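# Assemble the two printed parts to match the sample

## Task

Join the two 3D-printed pieces so that they match the already-assembled example standing on the stand. The task fails if the robot topples or finishes leaning, or if any object is knocked over or pushed outside the work area.

## Robot and tools

ROBOT. A LinearBot: an omnidirectional wheeled base with a tall column. A carriage rides up and down the column (lift_m) and carries two identical six-joint arms, left and right, each with a two-finger gripper. The arm bases sit about 0.57 m + lift_m above the floor, and the carriage hangs about 0.15 m lower than that. A hand reaches about 0.78 m from its shoulder but only about 0.38 m below its arm base. Parked arm: joints 1 to 6 = 0, 0.05, 0.05, 1.45, 0, 0. Cameras: carriage_camera (fixed, facing forward, tilted about 20 degrees down), left_wrist_camera and right_wrist_camera (each looks out past its fingertips).

FRAMES. Base frame: origin on the floor below the base centre, x forward, y left, z up, in metres. left_hand and right_hand in the results are the midpoint between the finger pads in this frame. quat_wxyz gives hand orientation: hand z runs along the fingers and hand y is the opening direction. base_odometry is the base frame as it stood at scene start. It is built from wheel turns only, so slip and drift corrupt it. Heading is in radians, left positive.

move. One action per call, sent as a single object with these keys:
- base: exactly one relative command, an offset from where the base currently is. translate_m (metres, forward +, -2 to 2), strafe_m (metres, left +, -2 to 2) or rotate_rad (radians, counter-clockwise +, -6.3 to 6.3).
- joints: absolute targets keyed by name, not offsets. lift_m 0 to 1 m. For each arm, X_joint1_rad to X_joint6_rad and X_gripper_m, where X is left or right:
  - joint1 -2.617 to 3.054 (yaw, 0 forward, + left)
  - joint2 0 to 3.141 (shoulder: 0 back and level, 1.57 straight up, 3.14 forward and level)
  - joint3 0 to 3.141 (elbow: 0 folded, 3.14 straight)
  - joint4 -1.57 to 1.57 (wrist pitch, + lifts the fingertips)
  - joint5 -1.57 to 1.57 (wrist yaw, + swings the tips RIGHT)
  - joint6 -2.094 to 2.094 (roll about the fingers)
  - gripper 0 to 0.093 m (gap between the pads)
  Any joint you leave out keeps its old target.
- speeds: optional top speeds for this action only. translate_m and strafe_m 0.02 to 0.5 m/s; rotate_rad 0.05 to 1.57 rad/s; lift_m 0.08 to 0.27 m/s.
- min_time_s: 0.1 to 8 s. The minimum duration of the arm and gripper motions. Values of 2 or more give straighter, gentler hand paths. A value that is too short makes the arm move faster and can overshoot.
- cameras: a list drawn from carriage_camera, left_wrist_camera, right_wrist_camera, all.
- blocking: true by default, meaning the call returns once everything is at rest. With false the call returns quickly and later calls can retarget the moving parts.
A move with no action only reports the state and images.

RESULTS. The move line reads done, or otherwise the worst status. base_status and joint_status use these words:
- done
- moving
- off_target: at rest short of the target and possibly still pushing
- contact_stop
- time_out
- not_followed: arm targets withheld because the arms would nearly touch
- limit_stop_at_motor_heat
After a stop you did not command, the remaining move and wait calls in that reply are skipped. Other result fields:
- joint_positions
- motor_effort: percent of maximum, with the peak in brackets
- joint torques
- the pictures line, naming the images in order
- on_its_own
- MOTOR HOT and OVER-TEMPERATURE FAULT warnings
Gripper readings while grasping a hard part come out a few mm narrower than the part. To release, command a gap well above the reading.

OTHER TOOLS.
- wait(seconds 0 to 10, cameras): lets time pass and returns early if motion ends.
- stop(cameras): brakes all running motions. It is not instant, and a braked arm may keep pressing.
- zoom_image(camera, region [x0,y0,x1,y1] in image pixels, at most 504 by 504): magnifies part of the latest image from that camera.
- read_manual: licence text only.
- finished_scene: ends the scene for good. The assembly must stay correct with no help from the robot.

CAUTIONS.
- Reported hand positions tend to sit above the true ones, especially at long reach. Loads make the hand sag.
- Arm paths bow off straight lines. Unfold the arms in open space, then approach in small steps along the line.
- Arms have no contact stop, so a blocked arm keeps pushing and then springs free.
- Never let the arms collide or squeeze each other, fingers included; this can end the scene.
- The base stops on contact only sometimes, and it ignores the arms entirely. If it gets pinned, back off about 0.2 m the way it came.
- Tipping risk grows with:
  - a high carriage
  - stretched or loaded arms
  - pushing or pulling
  - abrupt stops
  - fast swings with both arms
  A hand z reading that climbs with no command means the robot is leaning.
- Arms held out at reach overheat. At 100 °C the arm goes limp and drops what it holds, so park arms when idle.
- Do not drop parts from any height, release parts while they move, or strike the stand or fixed objects.

Each tool is called as a command line: name --argument value for each argument, lists and objects as JSON in quotes; but a table of rows of numbers goes row by row, as --pt "numbers of a row", without its own name.

## Session

move

Scene clock: 0.00 s.
Joint torques (N m): no reading
base_odometry: x=+0.000 y=+0.000 heading=+0.000
base_status: not commanded
joint_positions: lift_m=+0.300 left_joint1_rad=+0.012 left_joint2_rad=+0.067 left_joint3_rad=+0.033 left_joint4_rad=+1.405 left_joint5_rad=-0.044 left_joint6_rad=-0.045 left_gripper_m=+0.09396 right_joint1_rad=+0.013 right_joint2_rad=+0.067 right_joint3_rad=+0.051 right_joint4_rad=+1.457 right_joint5_rad=+0.029 right_joint6_rad=-0.014 right_gripper_m=+0.09396
joint_status: not commanded
motor_effort: lift_m=+17 drive_wheels=+0
left_hand: x=+0.2786 y=+0.3181 z=+1.2887 quat_wxyz=(+0.995, -0.025, +0.099, -0.014) (m; base frame)
right_hand: x=+0.2608 y=-0.3145 z=+1.2962 quat_wxyz=(+0.998, +0.014, +0.065, -0.002) (m; base frame)
pictures: carriage_camera, left_wrist_camera, right_wrist_camera

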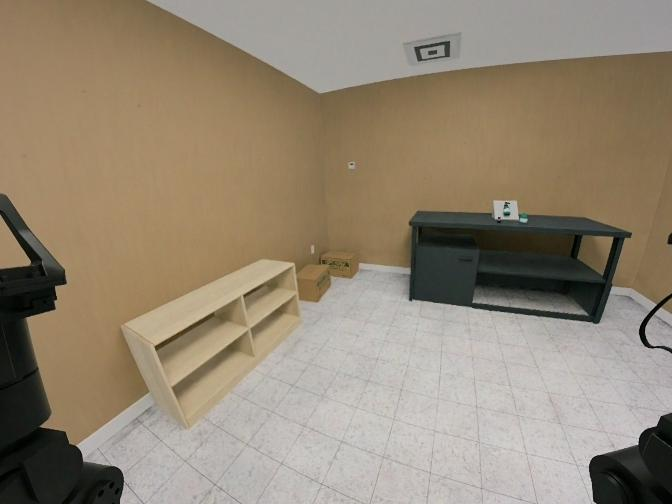

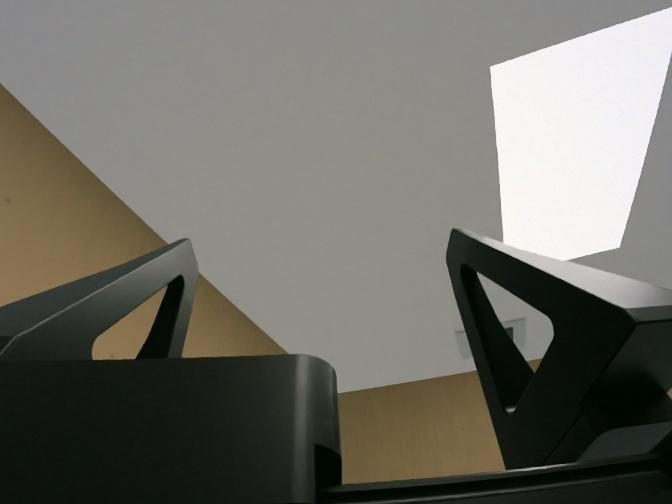

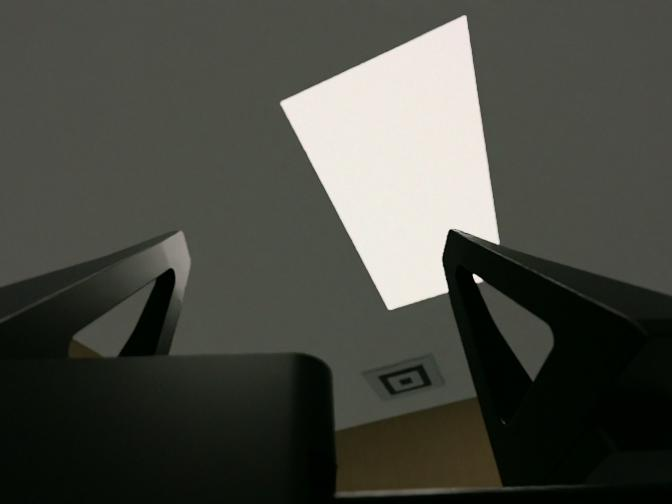

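zoom_image --camera "carriage_camera" --region '[400, 180, 640, 330]'

Scaled by 2.100 from the camera's 672x504 image, which has a finer 960x720 frame.

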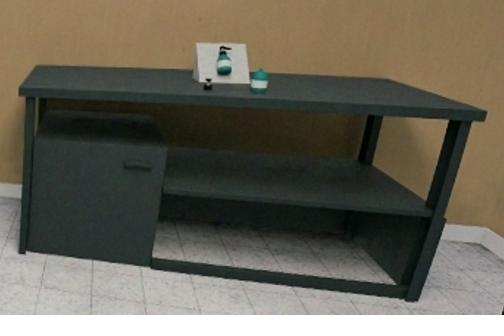

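move --base '{"rotate_rad": -0.42}' --joints '{"lift_m": 0.55}'

move --base '{"strafe_m": -0.6}'

move --base '{"translate_m": 1.2}' --cameras '["carriage_camera"]'

Scene clock: 18.33 s.
Joint torques (N m): left_arm=[-0.29 4.07 5.55 -0.07 -0.01 0] | right_arm=[0.55 3.59 5.45 -0.27 -0.11 0]
move: done
base_odometry: x=+0.000 y=+0.000 heading=-0.420
base_status: done
joint_positions: lift_m=+0.550 left_joint1_rad=+0.012 left_joint2_rad=+0.067 left_joint3_rad=+0.033 left_joint4_rad=+1.405 left_joint5_rad=-0.044 left_joint6_rad=-0.045 left_gripper_m=+0.09396 right_joint1_rad=+0.013 right_joint2_rad=+0.067 right_joint3_rad=+0.051 right_joint4_rad=+1.456 right_joint5_rad=+0.029 right_joint6_rad=-0.014 right_gripper_m=+0.09396
joint_status: all done
motor_effort: lift_m=+19(26) drive_wheels=+7(9)
left_hand: x=+0.2786 y=+0.3181 z=+1.5385 quat_wxyz=(+0.995, -0.025, +0.099, -0.014) (m; base frame)
right_hand: x=+0.2609 y=-0.3145 z=+1.5459 quat_wxyz=(+0.998, +0.014, +0.065, -0.002) (m; base frame)
pictures: none

Scene clock: 21.73 s.
Joint torques (N m): left_arm=[-0.32 4.07 5.5 -0.07 -0.01 0] | right_arm=[0.55 3.51 5.42 -0.26 -0.11 0]
move: done
base_odometry: x=-0.245 y=-0.548 heading=-0.421
base_status: done
joint_positions: lift_m=+0.550 left_joint1_rad=+0.012 left_joint2_rad=+0.067 left_joint3_rad=+0.033 left_joint4_rad=+1.405 left_joint5_rad=-0.044 left_joint6_rad=-0.045 left_gripper_m=+0.09396 right_joint1_rad=+0.014 right_joint2_rad=+0.067 right_joint3_rad=+0.051 right_joint4_rad=+1.456 right_joint5_rad=+0.029 right_joint6_rad=-0.014 right_gripper_m=+0.09396
joint_status: not commanded
motor_effort: lift_m=+19(20) drive_wheels=-6(14)
left_hand: x=+0.2786 y=+0.3181 z=+1.5385 quat_wxyz=(+0.995, -0.025, +0.099, -0.014) (m; base frame)
right_hand: x=+0.2609 y=-0.3144 z=+1.5459 quat_wxyz=(+0.998, +0.014, +0.065, -0.001) (m; base frame)
pictures: none

Scene clock: 26.43 s.
Joint torques (N m): left_arm=[-0.27 4.08 5.53 -0.07 -0.02 -0.01] | right_arm=[0.53 3.59 5.45 -0.27 -0.11 0]
move: done
base_odometry: x=+0.850 y=-1.039 heading=-0.421
base_status: done
joint_positions: lift_m=+0.550 left_joint1_rad=+0.012 left_joint2_rad=+0.067 left_joint3_rad=+0.033 left_joint4_rad=+1.406 left_joint5_rad=-0.044 left_joint6_rad=-0.045 left_gripper_m=+0.09396 right_joint1_rad=+0.014 right_joint2_rad=+0.067 right_joint3_rad=+0.051 right_joint4_rad=+1.457 right_joint5_rad=+0.029 right_joint6_rad=-0.014 right_gripper_m=+0.09396
joint_status: not commanded
motor_effort: lift_m=+18(20) drive_wheels=-3(9)
left_hand: x=+0.2785 y=+0.3181 z=+1.5385 quat_wxyz=(+0.995, -0.025, +0.099, -0.014) (m; base frame)
right_hand: x=+0.2607 y=-0.3144 z=+1.5460 quat_wxyz=(+0.998, +0.014, +0.065, -0.001) (m; base frame)
pictures: carriage_camera
camera_calibration:
carriage_camera: T_world_to_cam=[[0.0108061, -0.998475, -0.0541328, 0.0812955], [-0.288271, 0.0487269, -0.956308, 1.50748], [0.957488, 0.0259389, -0.287305, 0.296096], [0, 0, 0, 1]] pos_world=[0.150176, 0.0000362864, 1.53109]

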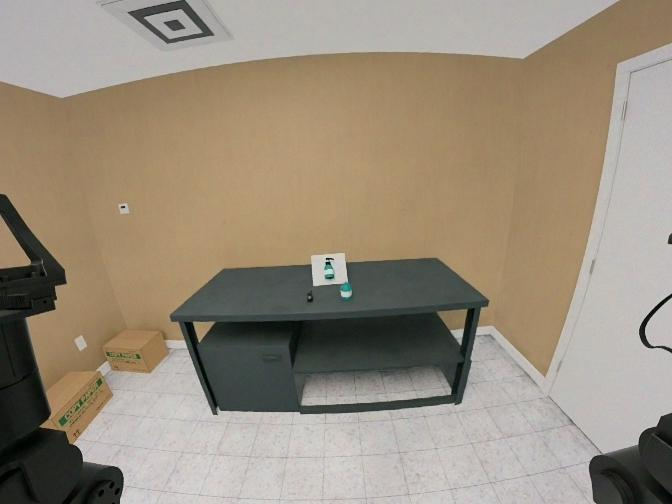

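move --base '{"translate_m": 0.62}' --speeds '{"translate_m": 0.3}' --cameras '["carriage_camera"]'

zoom_image --camera "carriage_camera" --region '[240, 240, 440, 390]'

Scene clock: 38.43 s.
Joint torques (N m): left_arm=[-0.32 4.07 5.53 -0.09 -0.01 0] | right_arm=[0.53 3.59 5.39 -0.27 -0.11 -0.01]
move: done
base_odometry: x=+1.416 y=-1.293 heading=-0.422
base_status: done
joint_positions: lift_m=+0.550 left_joint1_rad=+0.012 left_joint2_rad=+0.067 left_joint3_rad=+0.033 left_joint4_rad=+1.406 left_joint5_rad=-0.044 left_joint6_rad=-0.045 left_gripper_m=+0.09396 right_joint1_rad=+0.014 right_joint2_rad=+0.067 right_joint3_rad=+0.051 right_joint4_rad=+1.457 right_joint5_rad=+0.029 right_joint6_rad=-0.014 right_gripper_m=+0.09396
joint_status: not commanded
motor_effort: lift_m=+19(20) drive_wheels=-2(9)
left_hand: x=+0.2783 y=+0.3181 z=+1.5386 quat_wxyz=(+0.995, -0.025, +0.098, -0.014) (m; base frame)
right_hand: x=+0.2608 y=-0.3144 z=+1.5459 quat_wxyz=(+0.998, +0.014, +0.065, -0.001) (m; base frame)
pictures: carriage_camera
camera_calibration:
carriage_camera: T_world_to_cam=[[0.0108061, -0.998475, -0.0541328, 0.0812955], [-0.288271, 0.0487269, -0.956308, 1.50748], [0.957488, 0.0259389, -0.287305, 0.296096], [0, 0, 0, 1]] pos_world=[0.150176, 0.0000362864, 1.53109]

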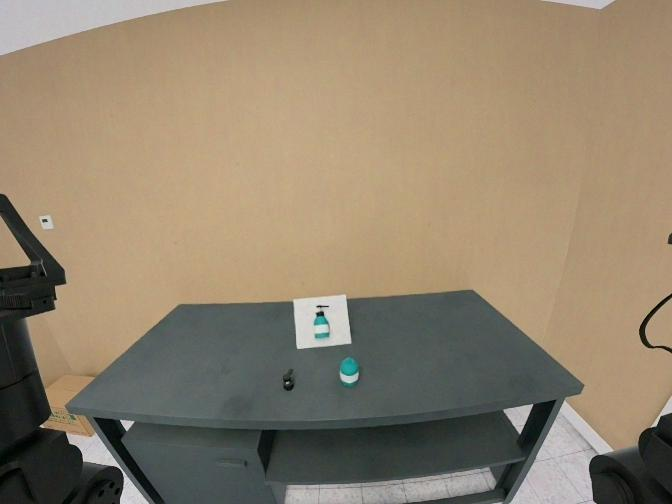

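Scaled by 2.520 from the camera's 672x504 image, which has a finer 960x720 frame.

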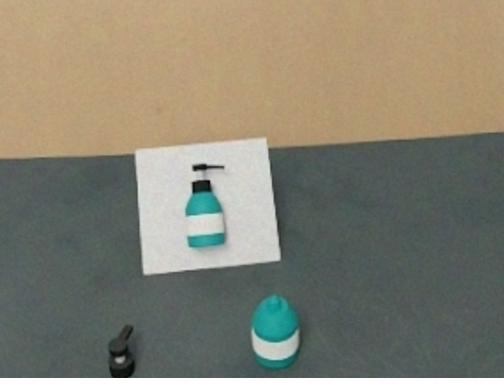

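move --base '{"translate_m": 0.17}' --speeds '{"translate_m": 0.2}'

move --joints '{"left_joint1_rad": -0.33, "left_joint2_rad": 1.96, "left_joint3_rad": 1.13, "left_joint4_rad": -0.743, "left_joint5_rad": 0, "left_joint6_rad": 0}' --min_time_s 2 --cameras '["carriage_camera", "left_wrist_camera"]'

zoom_image --camera "carriage_camera" --region '[200, 280, 440, 460]'

Scene clock: 69.80 s.
Joint torques (N m): left_arm=[-0.28 4.1 5.55 -0.08 -0.01 0] | right_arm=[0.51 3.6 5.46 -0.25 -0.11 -0.01]
move: done
base_odometry: x=+1.571 y=-1.363 heading=-0.422
base_status: done
joint_positions: lift_m=+0.550 left_joint1_rad=+0.012 left_joint2_rad=+0.067 left_joint3_rad=+0.033 left_joint4_rad=+1.406 left_joint5_rad=-0.044 left_joint6_rad=-0.045 left_gripper_m=+0.09396 right_joint1_rad=+0.014 right_joint2_rad=+0.067 right_joint3_rad=+0.051 right_joint4_rad=+1.456 right_joint5_rad=+0.029 right_joint6_rad=-0.014 right_gripper_m=+0.09396
joint_status: not commanded
motor_effort: lift_m=+19(20) drive_wheels=-2(9)
left_hand: x=+0.2784 y=+0.3181 z=+1.5385 quat_wxyz=(+0.995, -0.025, +0.099, -0.014) (m; base frame)
right_hand: x=+0.2610 y=-0.3144 z=+1.5459 quat_wxyz=(+0.998, +0.014, +0.066, -0.001) (m; base frame)
pictures: none

Scene clock: 72.27 s.
Joint torques (N m): left_arm=[-0.83 -8.06 6.3 0.11 0.08 0.11] | right_arm=[0.47 3.55 5.44 -0.25 -0.11 -0.01]
move: done
base_odometry: x=+1.571 y=-1.363 heading=-0.422
base_status: not commanded
joint_positions: lift_m=+0.550 left_joint1_rad=-0.324 left_joint2_rad=+1.940 left_joint3_rad=+1.109 left_joint4_rad=-0.730 left_joint5_rad=-0.008 left_joint6_rad=-0.009 left_gripper_m=+0.09396 right_joint1_rad=+0.014 right_joint2_rad=+0.067 right_joint3_rad=+0.051 right_joint4_rad=+1.456 right_joint5_rad=+0.029 right_joint6_rad=-0.014 right_gripper_m=+0.09396
joint_status: all done
motor_effort: lift_m=+18(20) drive_wheels=-2(3)
left_hand: x=+0.5366 y=+0.2071 z=+1.0839 quat_wxyz=(+0.005, +0.157, +0.988, +0.003) (m; base frame)
right_hand: x=+0.2610 y=-0.3145 z=+1.5459 quat_wxyz=(+0.998, +0.014, +0.066, -0.001) (m; base frame)
pictures: carriage_camera, left_wrist_camera
camera_calibration:
carriage_camera: T_world_to_cam=[[0.0108061, -0.998475, -0.0541328, 0.0812955], [-0.288271, 0.0487269, -0.956308, 1.50748], [0.957488, 0.0259389, -0.287305, 0.296096], [0, 0, 0, 1]] pos_world=[0.150176, 0.0000362864, 1.53109]
left_wrist_camera: T_world_to_cam=[[-0.322651, -0.945502, 0.0438428, 0.313105], [-0.769553, 0.289013, 0.569438, -0.257932], [-0.551076, 0.14999, -0.820864, 1.27823], [0, 0, 0, 1]] pos_world=[0.606934, 0.178865, 1.1824]

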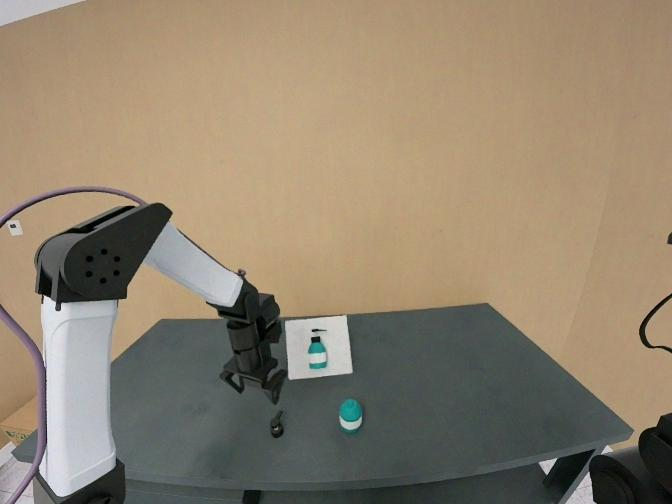

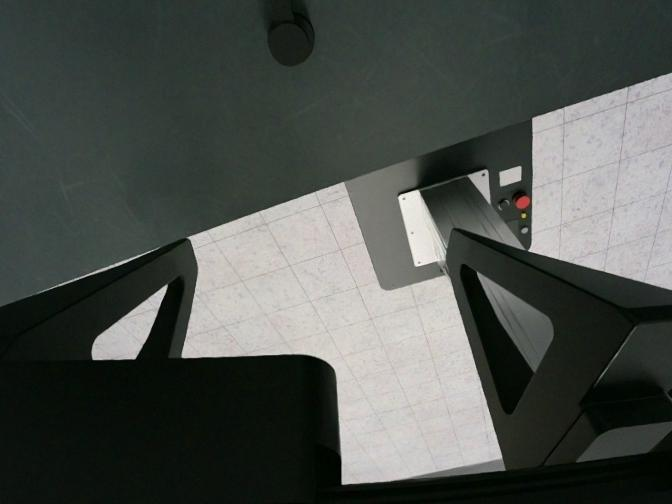

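Scaled by 2.100 from the camera's 672x504 image, which has a finer 960x720 frame.

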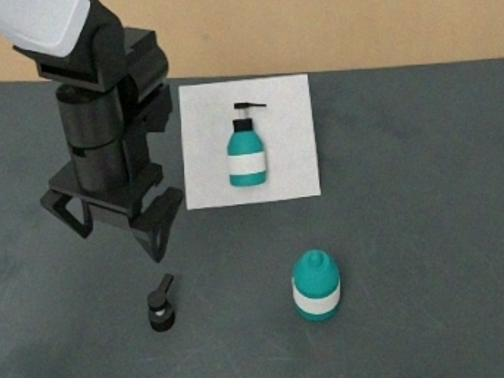

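move --joints '{"left_joint1_rad": -0.4, "left_joint2_rad": 2.3, "left_joint3_rad": 1.7, "left_joint4_rad": -0.96}' --min_time_s 1.5 --cameras '["left_wrist_camera"]'

zoom_image --camera "left_wrist_camera" --region '[200, 0, 500, 225]'

Scene clock: 86.60 s.
Joint torques (N m): left_arm=[-0.87 -10.95 7.08 0.12 0.07 0.1] | right_arm=[0.49 3.58 5.44 -0.25 -0.12 0]
move: done
base_odometry: x=+1.571 y=-1.363 heading=-0.422
base_status: not commanded
joint_positions: lift_m=+0.550 left_joint1_rad=-0.394 left_joint2_rad=+2.272 left_joint3_rad=+1.677 left_joint4_rad=-0.947 left_joint5_rad=-0.008 left_joint6_rad=-0.009 left_gripper_m=+0.09396 right_joint1_rad=+0.014 right_joint2_rad=+0.067 right_joint3_rad=+0.051 right_joint4_rad=+1.456 right_joint5_rad=+0.029 right_joint6_rad=-0.014 right_gripper_m=+0.09396
joint_status: all done
motor_effort: lift_m=+19(20) drive_wheels=-2(2)
left_hand: x=+0.6274 y=+0.1446 z=+1.0926 quat_wxyz=(+0.015, +0.191, +0.981, +0.001) (m; base frame)
right_hand: x=+0.2610 y=-0.3145 z=+1.5459 quat_wxyz=(+0.998, +0.014, +0.066, -0.001) (m; base frame)
pictures: left_wrist_camera
camera_calibration:
left_wrist_camera: T_world_to_cam=[[-0.388628, -0.920338, 0.0441131, 0.320383], [-0.757544, 0.346406, 0.553291, -0.173165], [-0.524496, 0.181607, -0.831819, 1.33543], [0, 0, 0, 1]] pos_world=[0.693759, 0.112322, 1.19252]

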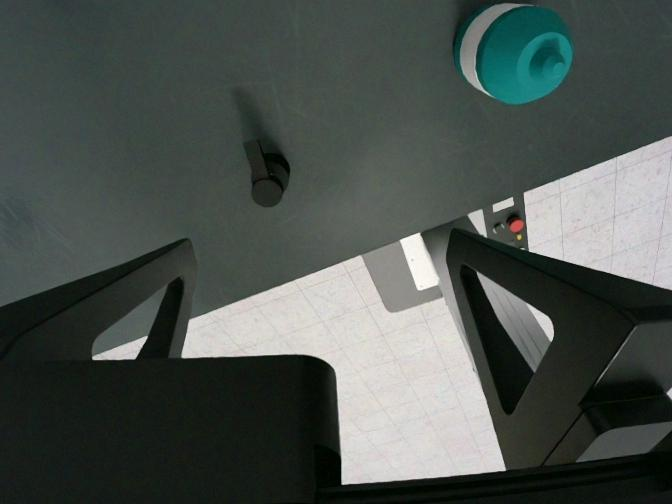

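Scaled by 1.680 from the camera's 672x504 image, which has a finer 960x720 frame.

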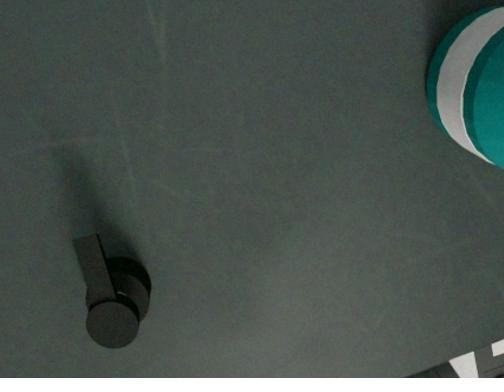

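move --joints '{"left_joint1_rad": -0.295, "left_joint2_rad": 2.401, "left_joint3_rad": 1.362, "left_joint4_rad": -0.545, "left_gripper_m": 0.07}' --min_time_s 1.5 --cameras '["left_wrist_camera", "carriage_camera"]'

zoom_image --camera "carriage_camera" --region '[200, 360, 360, 460]'

Scene clock: 106.40 s.
Joint torques (N m): left_arm=[0.21 -10.5 3.56 0.32 0.05 0.1] | right_arm=[0.5 3.58 5.44 -0.25 -0.11 -0.02]
move: done
base_odometry: x=+1.571 y=-1.363 heading=-0.422
base_status: not commanded
joint_positions: lift_m=+0.550 left_joint1_rad=-0.301 left_joint2_rad=+2.376 left_joint3_rad=+1.367 left_joint4_rad=-0.559 left_joint5_rad=-0.007 left_joint6_rad=-0.009 left_gripper_m=+0.07009 right_joint1_rad=+0.014 right_joint2_rad=+0.067 right_joint3_rad=+0.051 right_joint4_rad=+1.456 right_joint5_rad=+0.029 right_joint6_rad=-0.014 right_gripper_m=+0.09396
joint_status: all done
motor_effort: lift_m=+19(20) drive_wheels=-2(2)
left_hand: x=+0.6008 y=+0.1946 z=+0.9860 quat_wxyz=(+0.002, +0.146, +0.989, +0.003) (m; base frame)
right_hand: x=+0.2610 y=-0.3145 z=+1.5459 quat_wxyz=(+0.998, +0.014, +0.066, -0.001) (m; base frame)
pictures: carriage_camera, left_wrist_camera
camera_calibration:
carriage_camera: T_world_to_cam=[[0.0108061, -0.998475, -0.0541328, 0.0812955], [-0.288271, 0.0487269, -0.956308, 1.50748], [0.957488, 0.0259389, -0.287305, 0.296096], [0, 0, 0, 1]] pos_world=[0.150176, 0.0000362864, 1.53109]
left_wrist_camera: T_world_to_cam=[[-0.300995, -0.952527, 0.045764, 0.312795], [-0.771552, 0.27145, 0.575345, -0.150326], [-0.560454, 0.137867, -0.816629, 1.23891], [0, 0, 0, 1]] pos_world=[0.672521, 0.167947, 1.08391]

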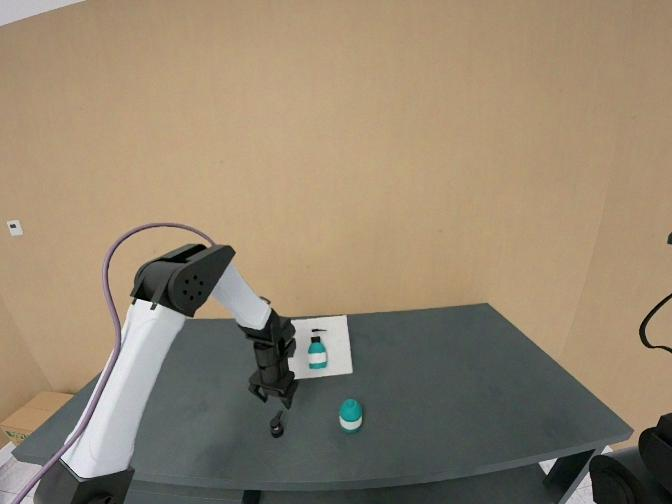

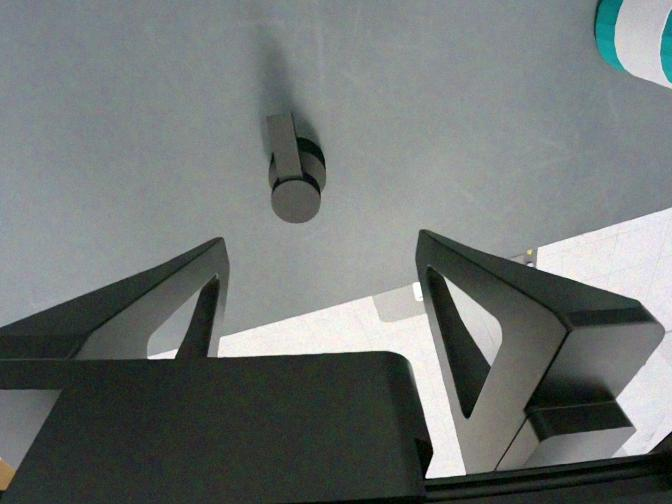

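Scaled by 3.150 from the camera's 672x504 image, which has a finer 960x720 frame.

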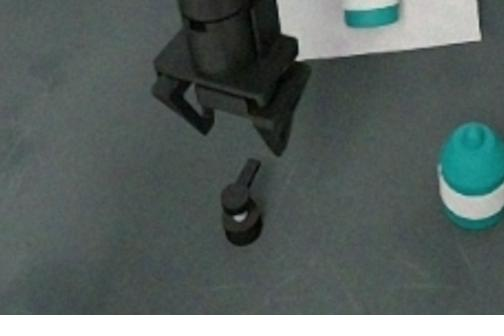

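move --joints '{"left_joint1_rad": -0.275, "left_joint2_rad": 2.555, "left_joint3_rad": 1.38, "left_joint4_rad": -0.41}' --min_time_s 1

move --joints '{"left_joint1_rad": -0.275, "left_joint2_rad": 2.715, "left_joint3_rad": 1.417, "left_joint4_rad": -0.29}' --min_time_s 1.2 --cameras '["left_wrist_camera", "carriage_camera"]'

zoom_image --camera "carriage_camera" --region '[200, 360, 360, 460]'

Scene clock: 115.00 s.
Joint torques (N m): left_arm=[0.28 -10.69 4.41 0.3 0.05 0.1] | right_arm=[0.49 3.58 5.45 -0.25 -0.11 0]
move: done
base_odometry: x=+1.571 y=-1.363 heading=-0.422
base_status: not commanded
joint_positions: lift_m=+0.550 left_joint1_rad=-0.281 left_joint2_rad=+2.529 left_joint3_rad=+1.367 left_joint4_rad=-0.424 left_joint5_rad=-0.007 left_joint6_rad=-0.009 left_gripper_m=+0.07009 right_joint1_rad=+0.014 right_joint2_rad=+0.067 right_joint3_rad=+0.051 right_joint4_rad=+1.456 right_joint5_rad=+0.029 right_joint6_rad=-0.014 right_gripper_m=+0.09396
joint_status: all done
motor_effort: lift_m=+19(20) drive_wheels=-2(2)
left_hand: x=+0.5956 y=+0.2042 z=+0.9290 quat_wxyz=(-0.007, +0.136, +0.991, +0.004) (m; base frame)
right_hand: x=+0.2610 y=-0.3145 z=+1.5459 quat_wxyz=(+0.998, +0.014, +0.066, -0.001) (m; base frame)
pictures: none

Scene clock: 116.50 s.
Joint torques (N m): left_arm=[0.27 -10.24 3.95 0.29 0.05 0.1] | right_arm=[0.5 3.56 5.42 -0.26 -0.12 0]
move: done
base_odometry: x=+1.571 y=-1.363 heading=-0.422
base_status: not commanded
joint_positions: lift_m=+0.550 left_joint1_rad=-0.281 left_joint2_rad=+2.683 left_joint3_rad=+1.403 left_joint4_rad=-0.304 left_joint5_rad=-0.007 left_joint6_rad=-0.009 left_gripper_m=+0.07008 right_joint1_rad=+0.014 right_joint2_rad=+0.067 right_joint3_rad=+0.051 right_joint4_rad=+1.456 right_joint5_rad=+0.029 right_joint6_rad=-0.014 right_gripper_m=+0.09396
joint_status: all done
motor_effort: lift_m=+19(20) drive_wheels=-2(2)
left_hand: x=+0.5927 y=+0.2051 z=+0.8778 quat_wxyz=(-0.006, +0.136, +0.991, +0.004) (m; base frame)
right_hand: x=+0.2610 y=-0.3145 z=+1.5459 quat_wxyz=(+0.998, +0.014, +0.066, -0.001) (m; base frame)
pictures: carriage_camera, left_wrist_camera
camera_calibration:
carriage_camera: T_world_to_cam=[[0.0108061, -0.998475, -0.0541328, 0.0812955], [-0.288271, 0.0487269, -0.956308, 1.50748], [0.957488, 0.0259389, -0.287305, 0.296096], [0, 0, 0, 1]] pos_world=[0.150176, 0.0000362864, 1.53109]
left_wrist_camera: T_world_to_cam=[[-0.28139, -0.958497, 0.0458675, 0.314775], [-0.768507, 0.253723, 0.587385, -0.10595], [-0.574645, 0.130035, -0.808007, 1.14703], [0, 0, 0, 1]] pos_world=[0.666284, 0.17944, 0.9746]

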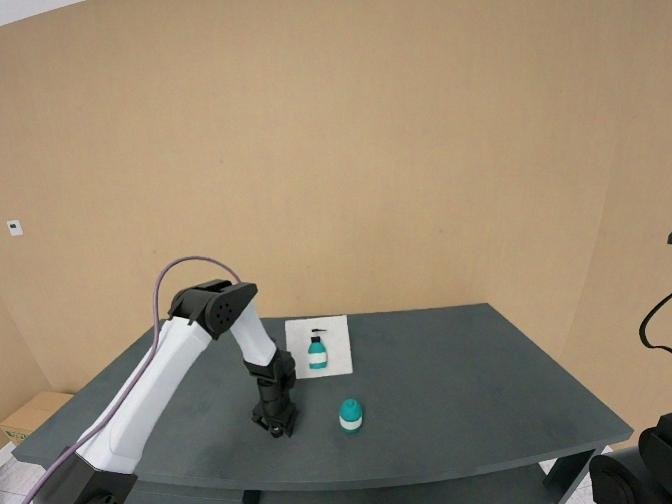

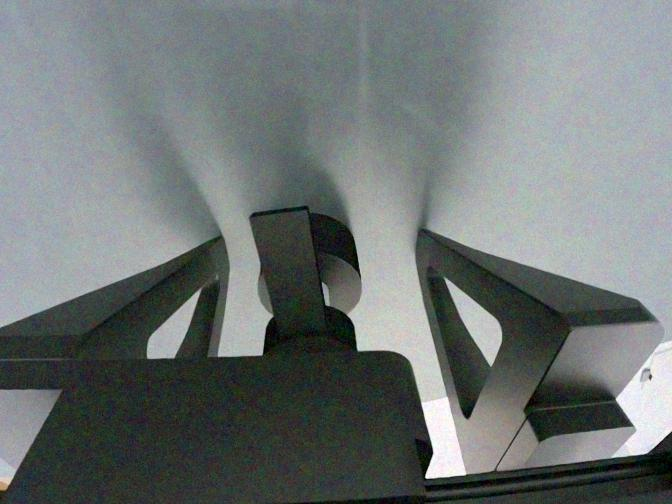

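Scaled by 3.150 from the camera's 672x504 image, which has a finer 960x720 frame.

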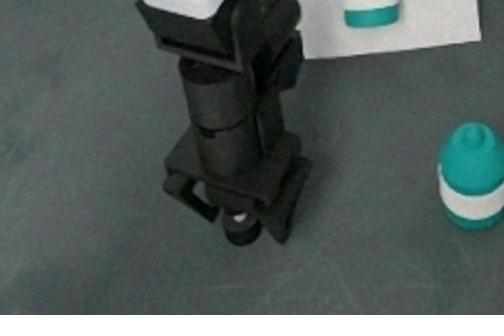

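move --joints '{"left_gripper_m": 0.02}' --min_time_s 1.5 --cameras '["left_wrist_camera"]'

Scene clock: 120.67 s.
Joint torques (N m): left_arm=[0.23 -10.26 3.96 0.3 0.04 0.09] | right_arm=[0.47 3.59 5.45 -0.25 -0.11 -0.01]
move: off_target
base_odometry: x=+1.571 y=-1.363 heading=-0.422
base_status: not commanded
joint_positions: lift_m=+0.550 left_joint1_rad=-0.281 left_joint2_rad=+2.683 left_joint3_rad=+1.403 left_joint4_rad=-0.303 left_joint5_rad=-0.007 left_joint6_rad=-0.009 left_gripper_m=+0.03202 right_joint1_rad=+0.014 right_joint2_rad=+0.067 right_joint3_rad=+0.051 right_joint4_rad=+1.456 right_joint5_rad=+0.029 right_joint6_rad=-0.014 right_gripper_m=+0.09396
joint_status: left_gripper_m off_target (ended at +0.03205, target +0.02000)
motor_effort: lift_m=+19(20) drive_wheels=-2(2)
left_hand: x=+0.5929 y=+0.2050 z=+0.8778 quat_wxyz=(-0.005, +0.136, +0.991, +0.004) (m; base frame)
right_hand: x=+0.2610 y=-0.3145 z=+1.5459 quat_wxyz=(+0.998, +0.014, +0.066, -0.001) (m; base frame)
pictures: left_wrist_camera
camera_calibration:
left_wrist_camera: T_world_to_cam=[[-0.281374, -0.958502, 0.0458613, 0.3148], [-0.768941, 0.253803, 0.586783, -0.105011], [-0.574072, 0.129841, -0.808445, 1.14717], [0, 0, 0, 1]] pos_world=[0.666385, 0.179439, 0.974601]

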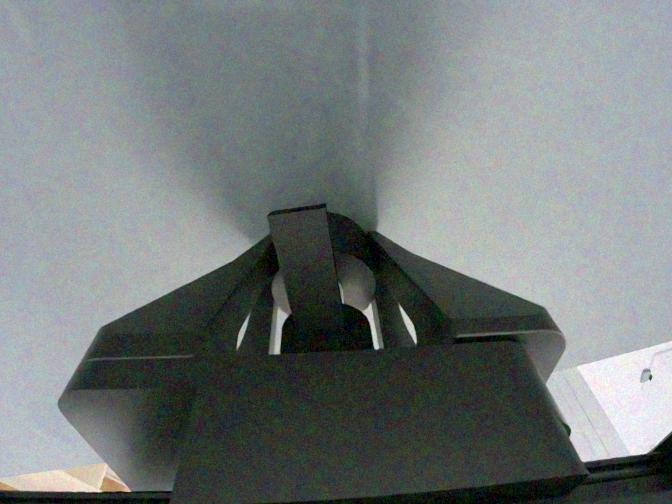

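move --joints '{"lift_m": 0.7}'

move --joints '{"left_joint1_rad": -0.676, "left_joint2_rad": 2.805, "left_joint3_rad": 2.185, "left_joint4_rad": -0.955, "left_joint6_rad": 1.17}' --min_time_s 2

move --joints '{"lift_m": 0.6}' --cameras '["left_wrist_camera", "carriage_camera"]'

zoom_image --camera "carriage_camera" --region '[280, 340, 440, 460]'

Scene clock: 133.07 s.
Joint torques (N m): left_arm=[0.25 -12.22 3.47 0.21 0.05 0.09] | right_arm=[0.51 3.58 5.45 -0.26 -0.11 0]
move: done
base_odometry: x=+1.571 y=-1.363 heading=-0.422
base_status: not commanded
joint_positions: lift_m=+0.700 left_joint1_rad=-0.281 left_joint2_rad=+2.704 left_joint3_rad=+1.408 left_joint4_rad=-0.296 left_joint5_rad=-0.007 left_joint6_rad=-0.009 left_gripper_m=+0.03202 right_joint1_rad=+0.014 right_joint2_rad=+0.067 right_joint3_rad=+0.051 right_joint4_rad=+1.456 right_joint5_rad=+0.029 right_joint6_rad=-0.014 right_gripper_m=+0.09396
joint_status: all done
motor_effort: lift_m=+19(25) drive_wheels=-2(3)
left_hand: x=+0.5894 y=+0.2060 z=+1.0207 quat_wxyz=(-0.010, +0.136, +0.991, +0.005) (m; base frame)
right_hand: x=+0.2610 y=-0.3145 z=+1.6959 quat_wxyz=(+0.998, +0.014, +0.066, -0.001) (m; base frame)
pictures: none

Scene clock: 135.47 s.
Joint torques (N m): left_arm=[-0.64 -13.5 6.89 0.05 0.14 0.11] | right_arm=[0.49 3.59 5.44 -0.25 -0.12 0]
move: done
base_odometry: x=+1.571 y=-1.363 heading=-0.422
base_status: not commanded
joint_positions: lift_m=+0.700 left_joint1_rad=-0.672 left_joint2_rad=+2.774 left_joint3_rad=+2.162 left_joint4_rad=-0.942 left_joint5_rad=-0.006 left_joint6_rad=+1.159 left_gripper_m=+0.03202 right_joint1_rad=+0.014 right_joint2_rad=+0.067 right_joint3_rad=+0.051 right_joint4_rad=+1.456 right_joint5_rad=+0.029 right_joint6_rad=-0.014 right_gripper_m=+0.09396
joint_status: all done
motor_effort: lift_m=+20(20) drive_wheels=-2(2)
left_hand: x=+0.6225 y=-0.0041 z=+1.1317 quat_wxyz=(+0.008, +0.793, +0.609, +0.005) (m; base frame)
right_hand: x=+0.2610 y=-0.3145 z=+1.6959 quat_wxyz=(+0.998, +0.014, +0.066, -0.001) (m; base frame)
pictures: none

Scene clock: 136.40 s.
Joint torques (N m): left_arm=[-0.64 -15.17 6.08 0.07 0.12 0.1] | right_arm=[0.51 3.59 5.45 -0.25 -0.1 -0.01]
move: done
base_odometry: x=+1.571 y=-1.363 heading=-0.422
base_status: not commanded
joint_positions: lift_m=+0.600 left_joint1_rad=-0.672 left_joint2_rad=+2.792 left_joint3_rad=+2.172 left_joint4_rad=-0.948 left_joint5_rad=-0.005 left_joint6_rad=+1.161 left_gripper_m=+0.03202 right_joint1_rad=+0.014 right_joint2_rad=+0.067 right_joint3_rad=+0.051 right_joint4_rad=+1.456 right_joint5_rad=+0.029 right_joint6_rad=-0.014 right_gripper_m=+0.09396
joint_status: all done
motor_effort: lift_m=+15(18) drive_wheels=-2(3)
left_hand: x=+0.6202 y=-0.0025 z=+1.0257 quat_wxyz=(+0.001, +0.793, +0.609, +0.003) (m; base frame)
right_hand: x=+0.2610 y=-0.3145 z=+1.5965 quat_wxyz=(+0.998, +0.014, +0.066, -0.001) (m; base frame)
pictures: carriage_camera, left_wrist_camera
camera_calibration:
carriage_camera: T_world_to_cam=[[0.0108061, -0.998475, -0.0541328, 0.0840346], [-0.288271, 0.0487269, -0.956308, 1.55587], [0.957488, 0.0259389, -0.287305, 0.310634], [0, 0, 0, 1]] pos_world=[0.150176, 0.0000362864, 1.58169]
left_wrist_camera: T_world_to_cam=[[-0.961123, 0.271916, 0.0479983, 0.539221], [0.248444, 0.775766, 0.580054, -0.740848], [0.120491, 0.569429, -0.813162, 0.884651], [0, 0, 0, 1]] pos_world=[0.595725, -0.075644, 1.12322]

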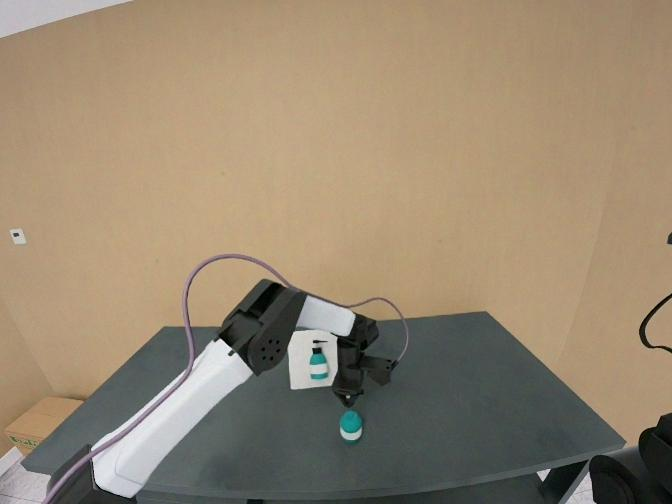

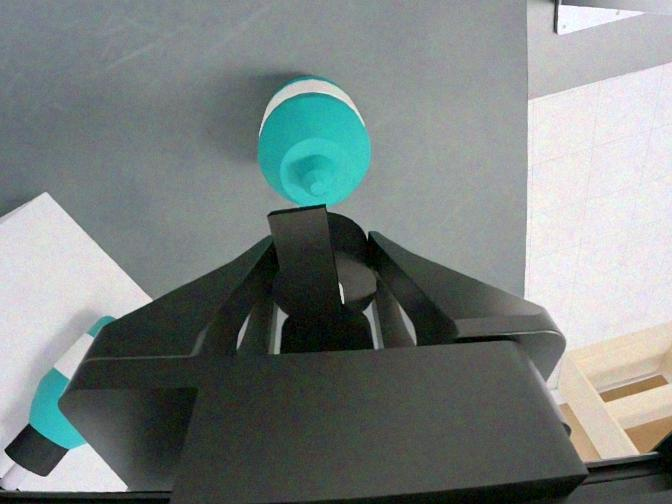

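Scaled by 3.150 from the camera's 672x504 image, which has a finer 960x720 frame.

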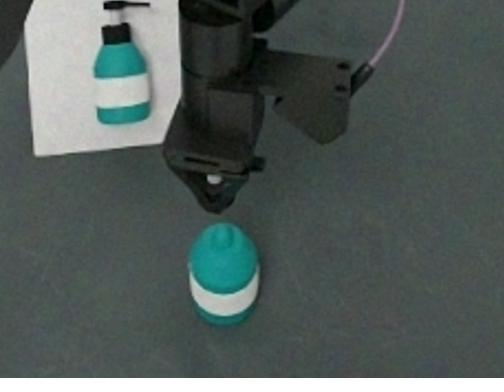

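move --joints '{"lift_m": 0.565}' --cameras '["left_wrist_camera", "carriage_camera"]'

zoom_image --camera "carriage_camera" --region '[310, 380, 390, 460]'

zoom_image --camera "left_wrist_camera" --region '[220, 100, 420, 330]'

Scene clock: 144.90 s.
Joint torques (N m): left_arm=[-0.65 -15.46 5.93 0.09 0.11 0.1] | right_arm=[0.47 3.56 5.46 -0.25 -0.12 0.01]
move: done
base_odometry: x=+1.571 y=-1.363 heading=-0.422
base_status: not commanded
joint_positions: lift_m=+0.565 left_joint1_rad=-0.672 left_joint2_rad=+2.795 left_joint3_rad=+2.174 left_joint4_rad=-0.950 left_joint5_rad=-0.004 left_joint6_rad=+1.161 left_gripper_m=+0.03202 right_joint1_rad=+0.014 right_joint2_rad=+0.067 right_joint3_rad=+0.051 right_joint4_rad=+1.456 right_joint5_rad=+0.029 right_joint6_rad=-0.014 right_gripper_m=+0.09396
joint_status: all done
motor_effort: lift_m=+15(19) drive_wheels=+2(3)
left_hand: x=+0.6196 y=-0.0023 z=+0.9899 quat_wxyz=(-0.001, +0.793, +0.609, +0.002) (m; base frame)
right_hand: x=+0.2610 y=-0.3145 z=+1.5616 quat_wxyz=(+0.998, +0.014, +0.066, -0.001) (m; base frame)
pictures: carriage_camera, left_wrist_camera
camera_calibration:
carriage_camera: T_world_to_cam=[[0.0108061, -0.998475, -0.0541328, 0.0821453], [-0.288271, 0.0487269, -0.956308, 1.52249], [0.957488, 0.0259389, -0.287305, 0.300607], [0, 0, 0, 1]] pos_world=[0.150176, 0.0000362864, 1.54679]
left_wrist_camera: T_world_to_cam=[[-0.960978, 0.271868, 0.0510824, 0.537243], [0.250111, 0.775036, 0.580313, -0.721525], [0.118178, 0.570444, -0.81279, 0.856509], [0, 0, 0, 1]] pos_world=[0.595519, -0.0754417, 1.08743]

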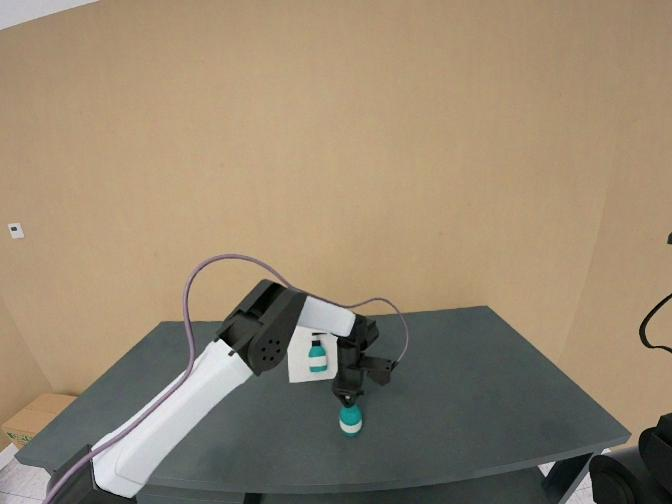

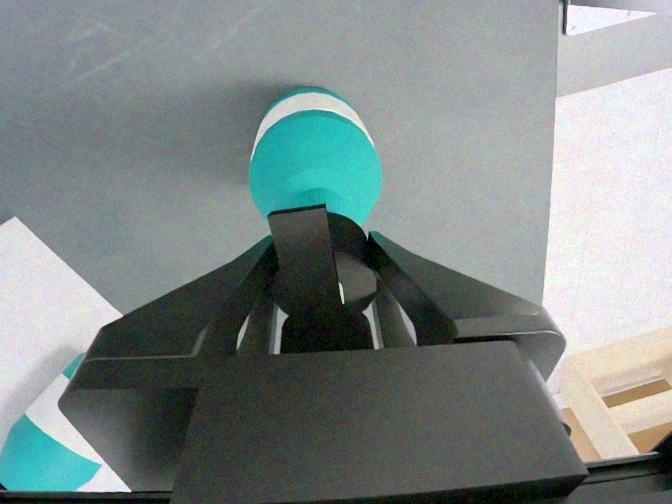

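Scaled by 6.300 from the camera's 672x504 image, which has a finer 960x720 frame.

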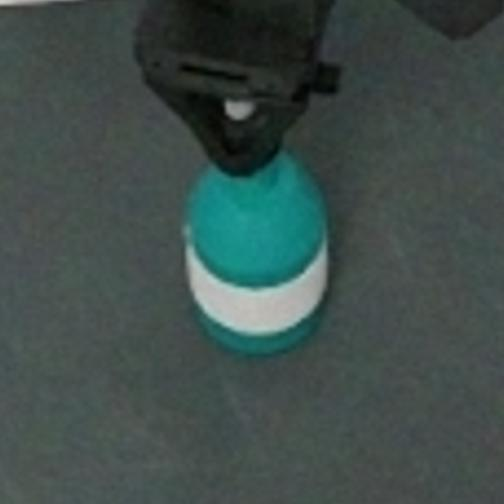

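Scaled by 2.191 from the camera's 672x504 image, which has a finer 960x720 frame.

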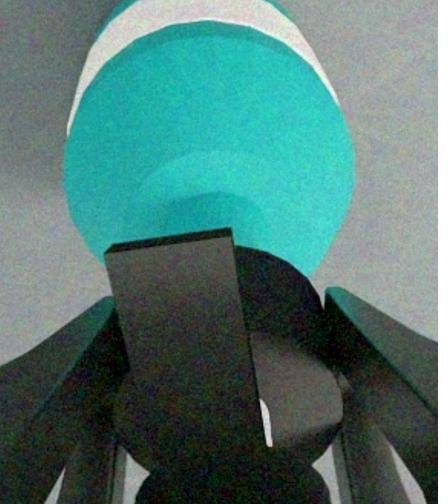

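move --joints '{"left_joint1_rad": -0.689}' --cameras '["carriage_camera", "left_wrist_camera"]'

zoom_image --camera "carriage_camera" --region '[310, 380, 390, 460]'

zoom_image --camera "left_wrist_camera" --region '[220, 100, 420, 330]'

Scene clock: 159.43 s.
Joint torques (N m): left_arm=[-0.75 -15.41 5.94 0.08 0.11 0.09] | right_arm=[0.47 3.56 5.46 -0.25 -0.11 0]
move: done
base_odometry: x=+1.571 y=-1.363 heading=-0.422
base_status: not commanded
joint_positions: lift_m=+0.565 left_joint1_rad=-0.683 left_joint2_rad=+2.795 left_joint3_rad=+2.174 left_joint4_rad=-0.950 left_joint5_rad=-0.004 left_joint6_rad=+1.161 left_gripper_m=+0.03202 right_joint1_rad=+0.014 right_joint2_rad=+0.067 right_joint3_rad=+0.051 right_joint4_rad=+1.456 right_joint5_rad=+0.029 right_joint6_rad=-0.014 right_gripper_m=+0.09396
joint_status: all done
motor_effort: lift_m=+15(15) drive_wheels=+3(3)
left_hand: x=+0.6160 y=-0.0068 z=+0.9899 quat_wxyz=(-0.001, +0.797, +0.604, +0.002) (m; base frame)
right_hand: x=+0.2610 y=-0.3145 z=+1.5616 quat_wxyz=(+0.998, +0.014, +0.066, -0.001) (m; base frame)
pictures: carriage_camera, left_wrist_camera
camera_calibration:
carriage_camera: T_world_to_cam=[[0.0108061, -0.998475, -0.0541328, 0.0821453], [-0.288271, 0.0487269, -0.956308, 1.52249], [0.957488, 0.0259389, -0.287305, 0.300607], [0, 0, 0, 1]] pos_world=[0.150176, 0.0000362864, 1.54679]
left_wrist_camera: T_world_to_cam=[[-0.957807, 0.282834, 0.0511042, 0.533057], [0.258959, 0.772094, 0.580354, -0.722617], [0.124687, 0.569101, -0.812759, 0.855476], [0, 0, 0, 1]] pos_world=[0.591027, -0.0796904, 1.08743]

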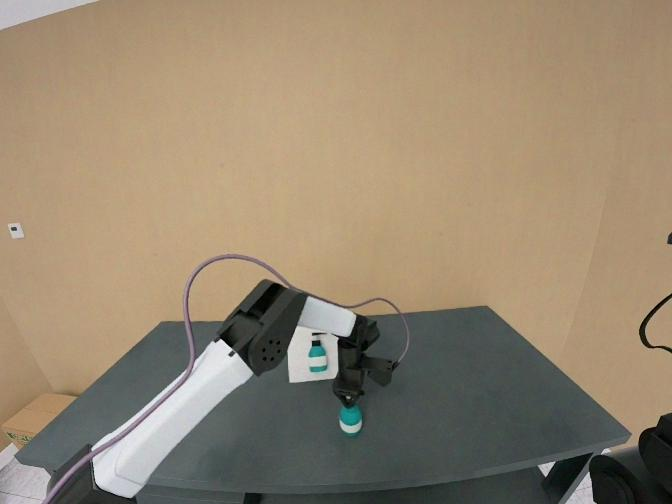

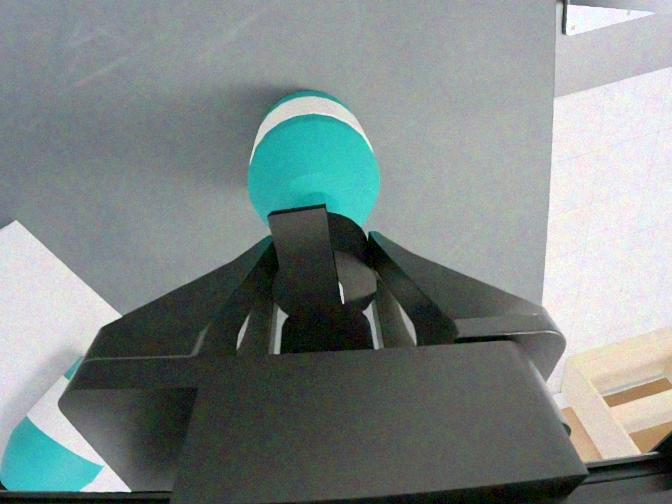

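Scaled by 6.300 from the camera's 672x504 image, which has a finer 960x720 frame.

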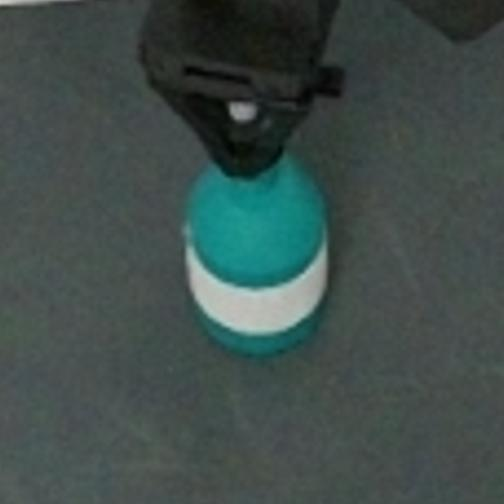

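Scaled by 2.191 from the camera's 672x504 image, which has a finer 960x720 frame.

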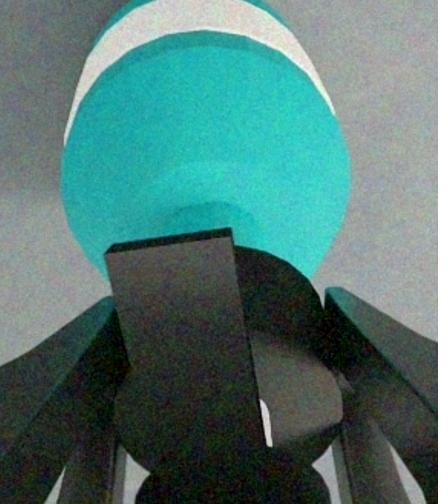

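move --joints '{"lift_m": 0.548, "left_joint1_rad": -0.692}' --speeds '{"lift_m": 0.08}' --cameras '["carriage_camera", "left_wrist_camera"]'

zoom_image --camera "carriage_camera" --region '[310, 380, 390, 460]'

zoom_image --camera "left_wrist_camera" --region '[220, 100, 420, 330]'

Scene clock: 164.87 s.
Joint torques (N m): left_arm=[-0.84 -15.45 5.79 0.1 0.11 0.1] | right_arm=[0.53 3.55 5.37 -0.26 -0.11 0]
move: done
base_odometry: x=+1.571 y=-1.363 heading=-0.422
base_status: not commanded
joint_positions: lift_m=+0.548 left_joint1_rad=-0.685 left_joint2_rad=+2.795 left_joint3_rad=+2.175 left_joint4_rad=-0.951 left_joint5_rad=-0.004 left_joint6_rad=+1.161 left_gripper_m=+0.03202 right_joint1_rad=+0.014 right_joint2_rad=+0.067 right_joint3_rad=+0.051 right_joint4_rad=+1.456 right_joint5_rad=+0.029 right_joint6_rad=-0.014 right_gripper_m=+0.09396
joint_status: all done
motor_effort: lift_m=+15(15) drive_wheels=+3(3)
left_hand: x=+0.6154 y=-0.0075 z=+0.9731 quat_wxyz=(-0.001, +0.797, +0.603, +0.002) (m; base frame)
right_hand: x=+0.2610 y=-0.3145 z=+1.5445 quat_wxyz=(+0.998, +0.014, +0.066, -0.001) (m; base frame)
pictures: carriage_camera, left_wrist_camera
camera_calibration:
carriage_camera: T_world_to_cam=[[0.0108061, -0.998475, -0.0541328, 0.0812197], [-0.288271, 0.0487269, -0.956308, 1.50614], [0.957488, 0.0259389, -0.287305, 0.295694], [0, 0, 0, 1]] pos_world=[0.150176, 0.0000362864, 1.52969]
left_wrist_camera: T_world_to_cam=[[-0.95723, 0.284718, 0.0514421, 0.532895], [0.260657, 0.771465, 0.580431, -0.71323], [0.125574, 0.569014, -0.812683, 0.84161], [0, 0, 0, 1]] pos_world=[0.590328, -0.0803812, 1.07053]

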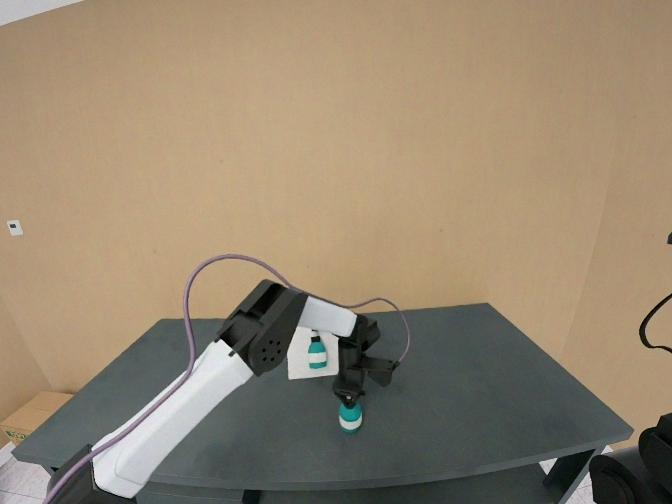

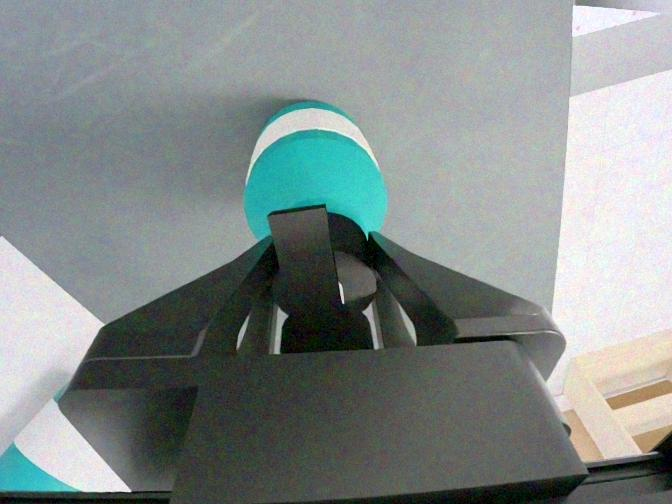

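Scaled by 6.300 from the camera's 672x504 image, which has a finer 960x720 frame.

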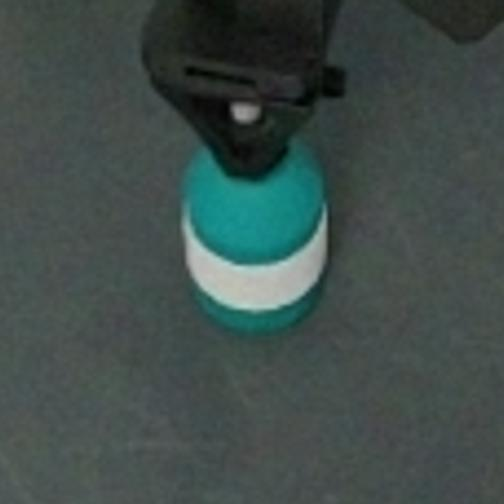

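Scaled by 2.191 from the camera's 672x504 image, which has a finer 960x720 frame.

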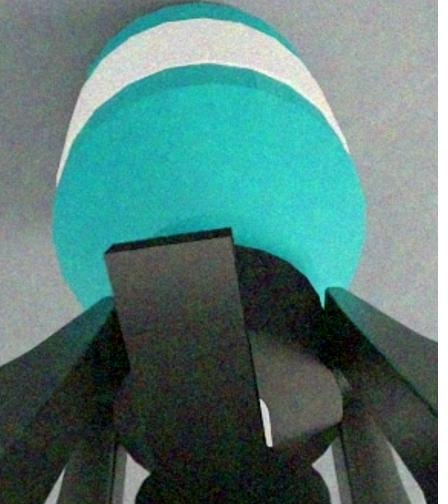

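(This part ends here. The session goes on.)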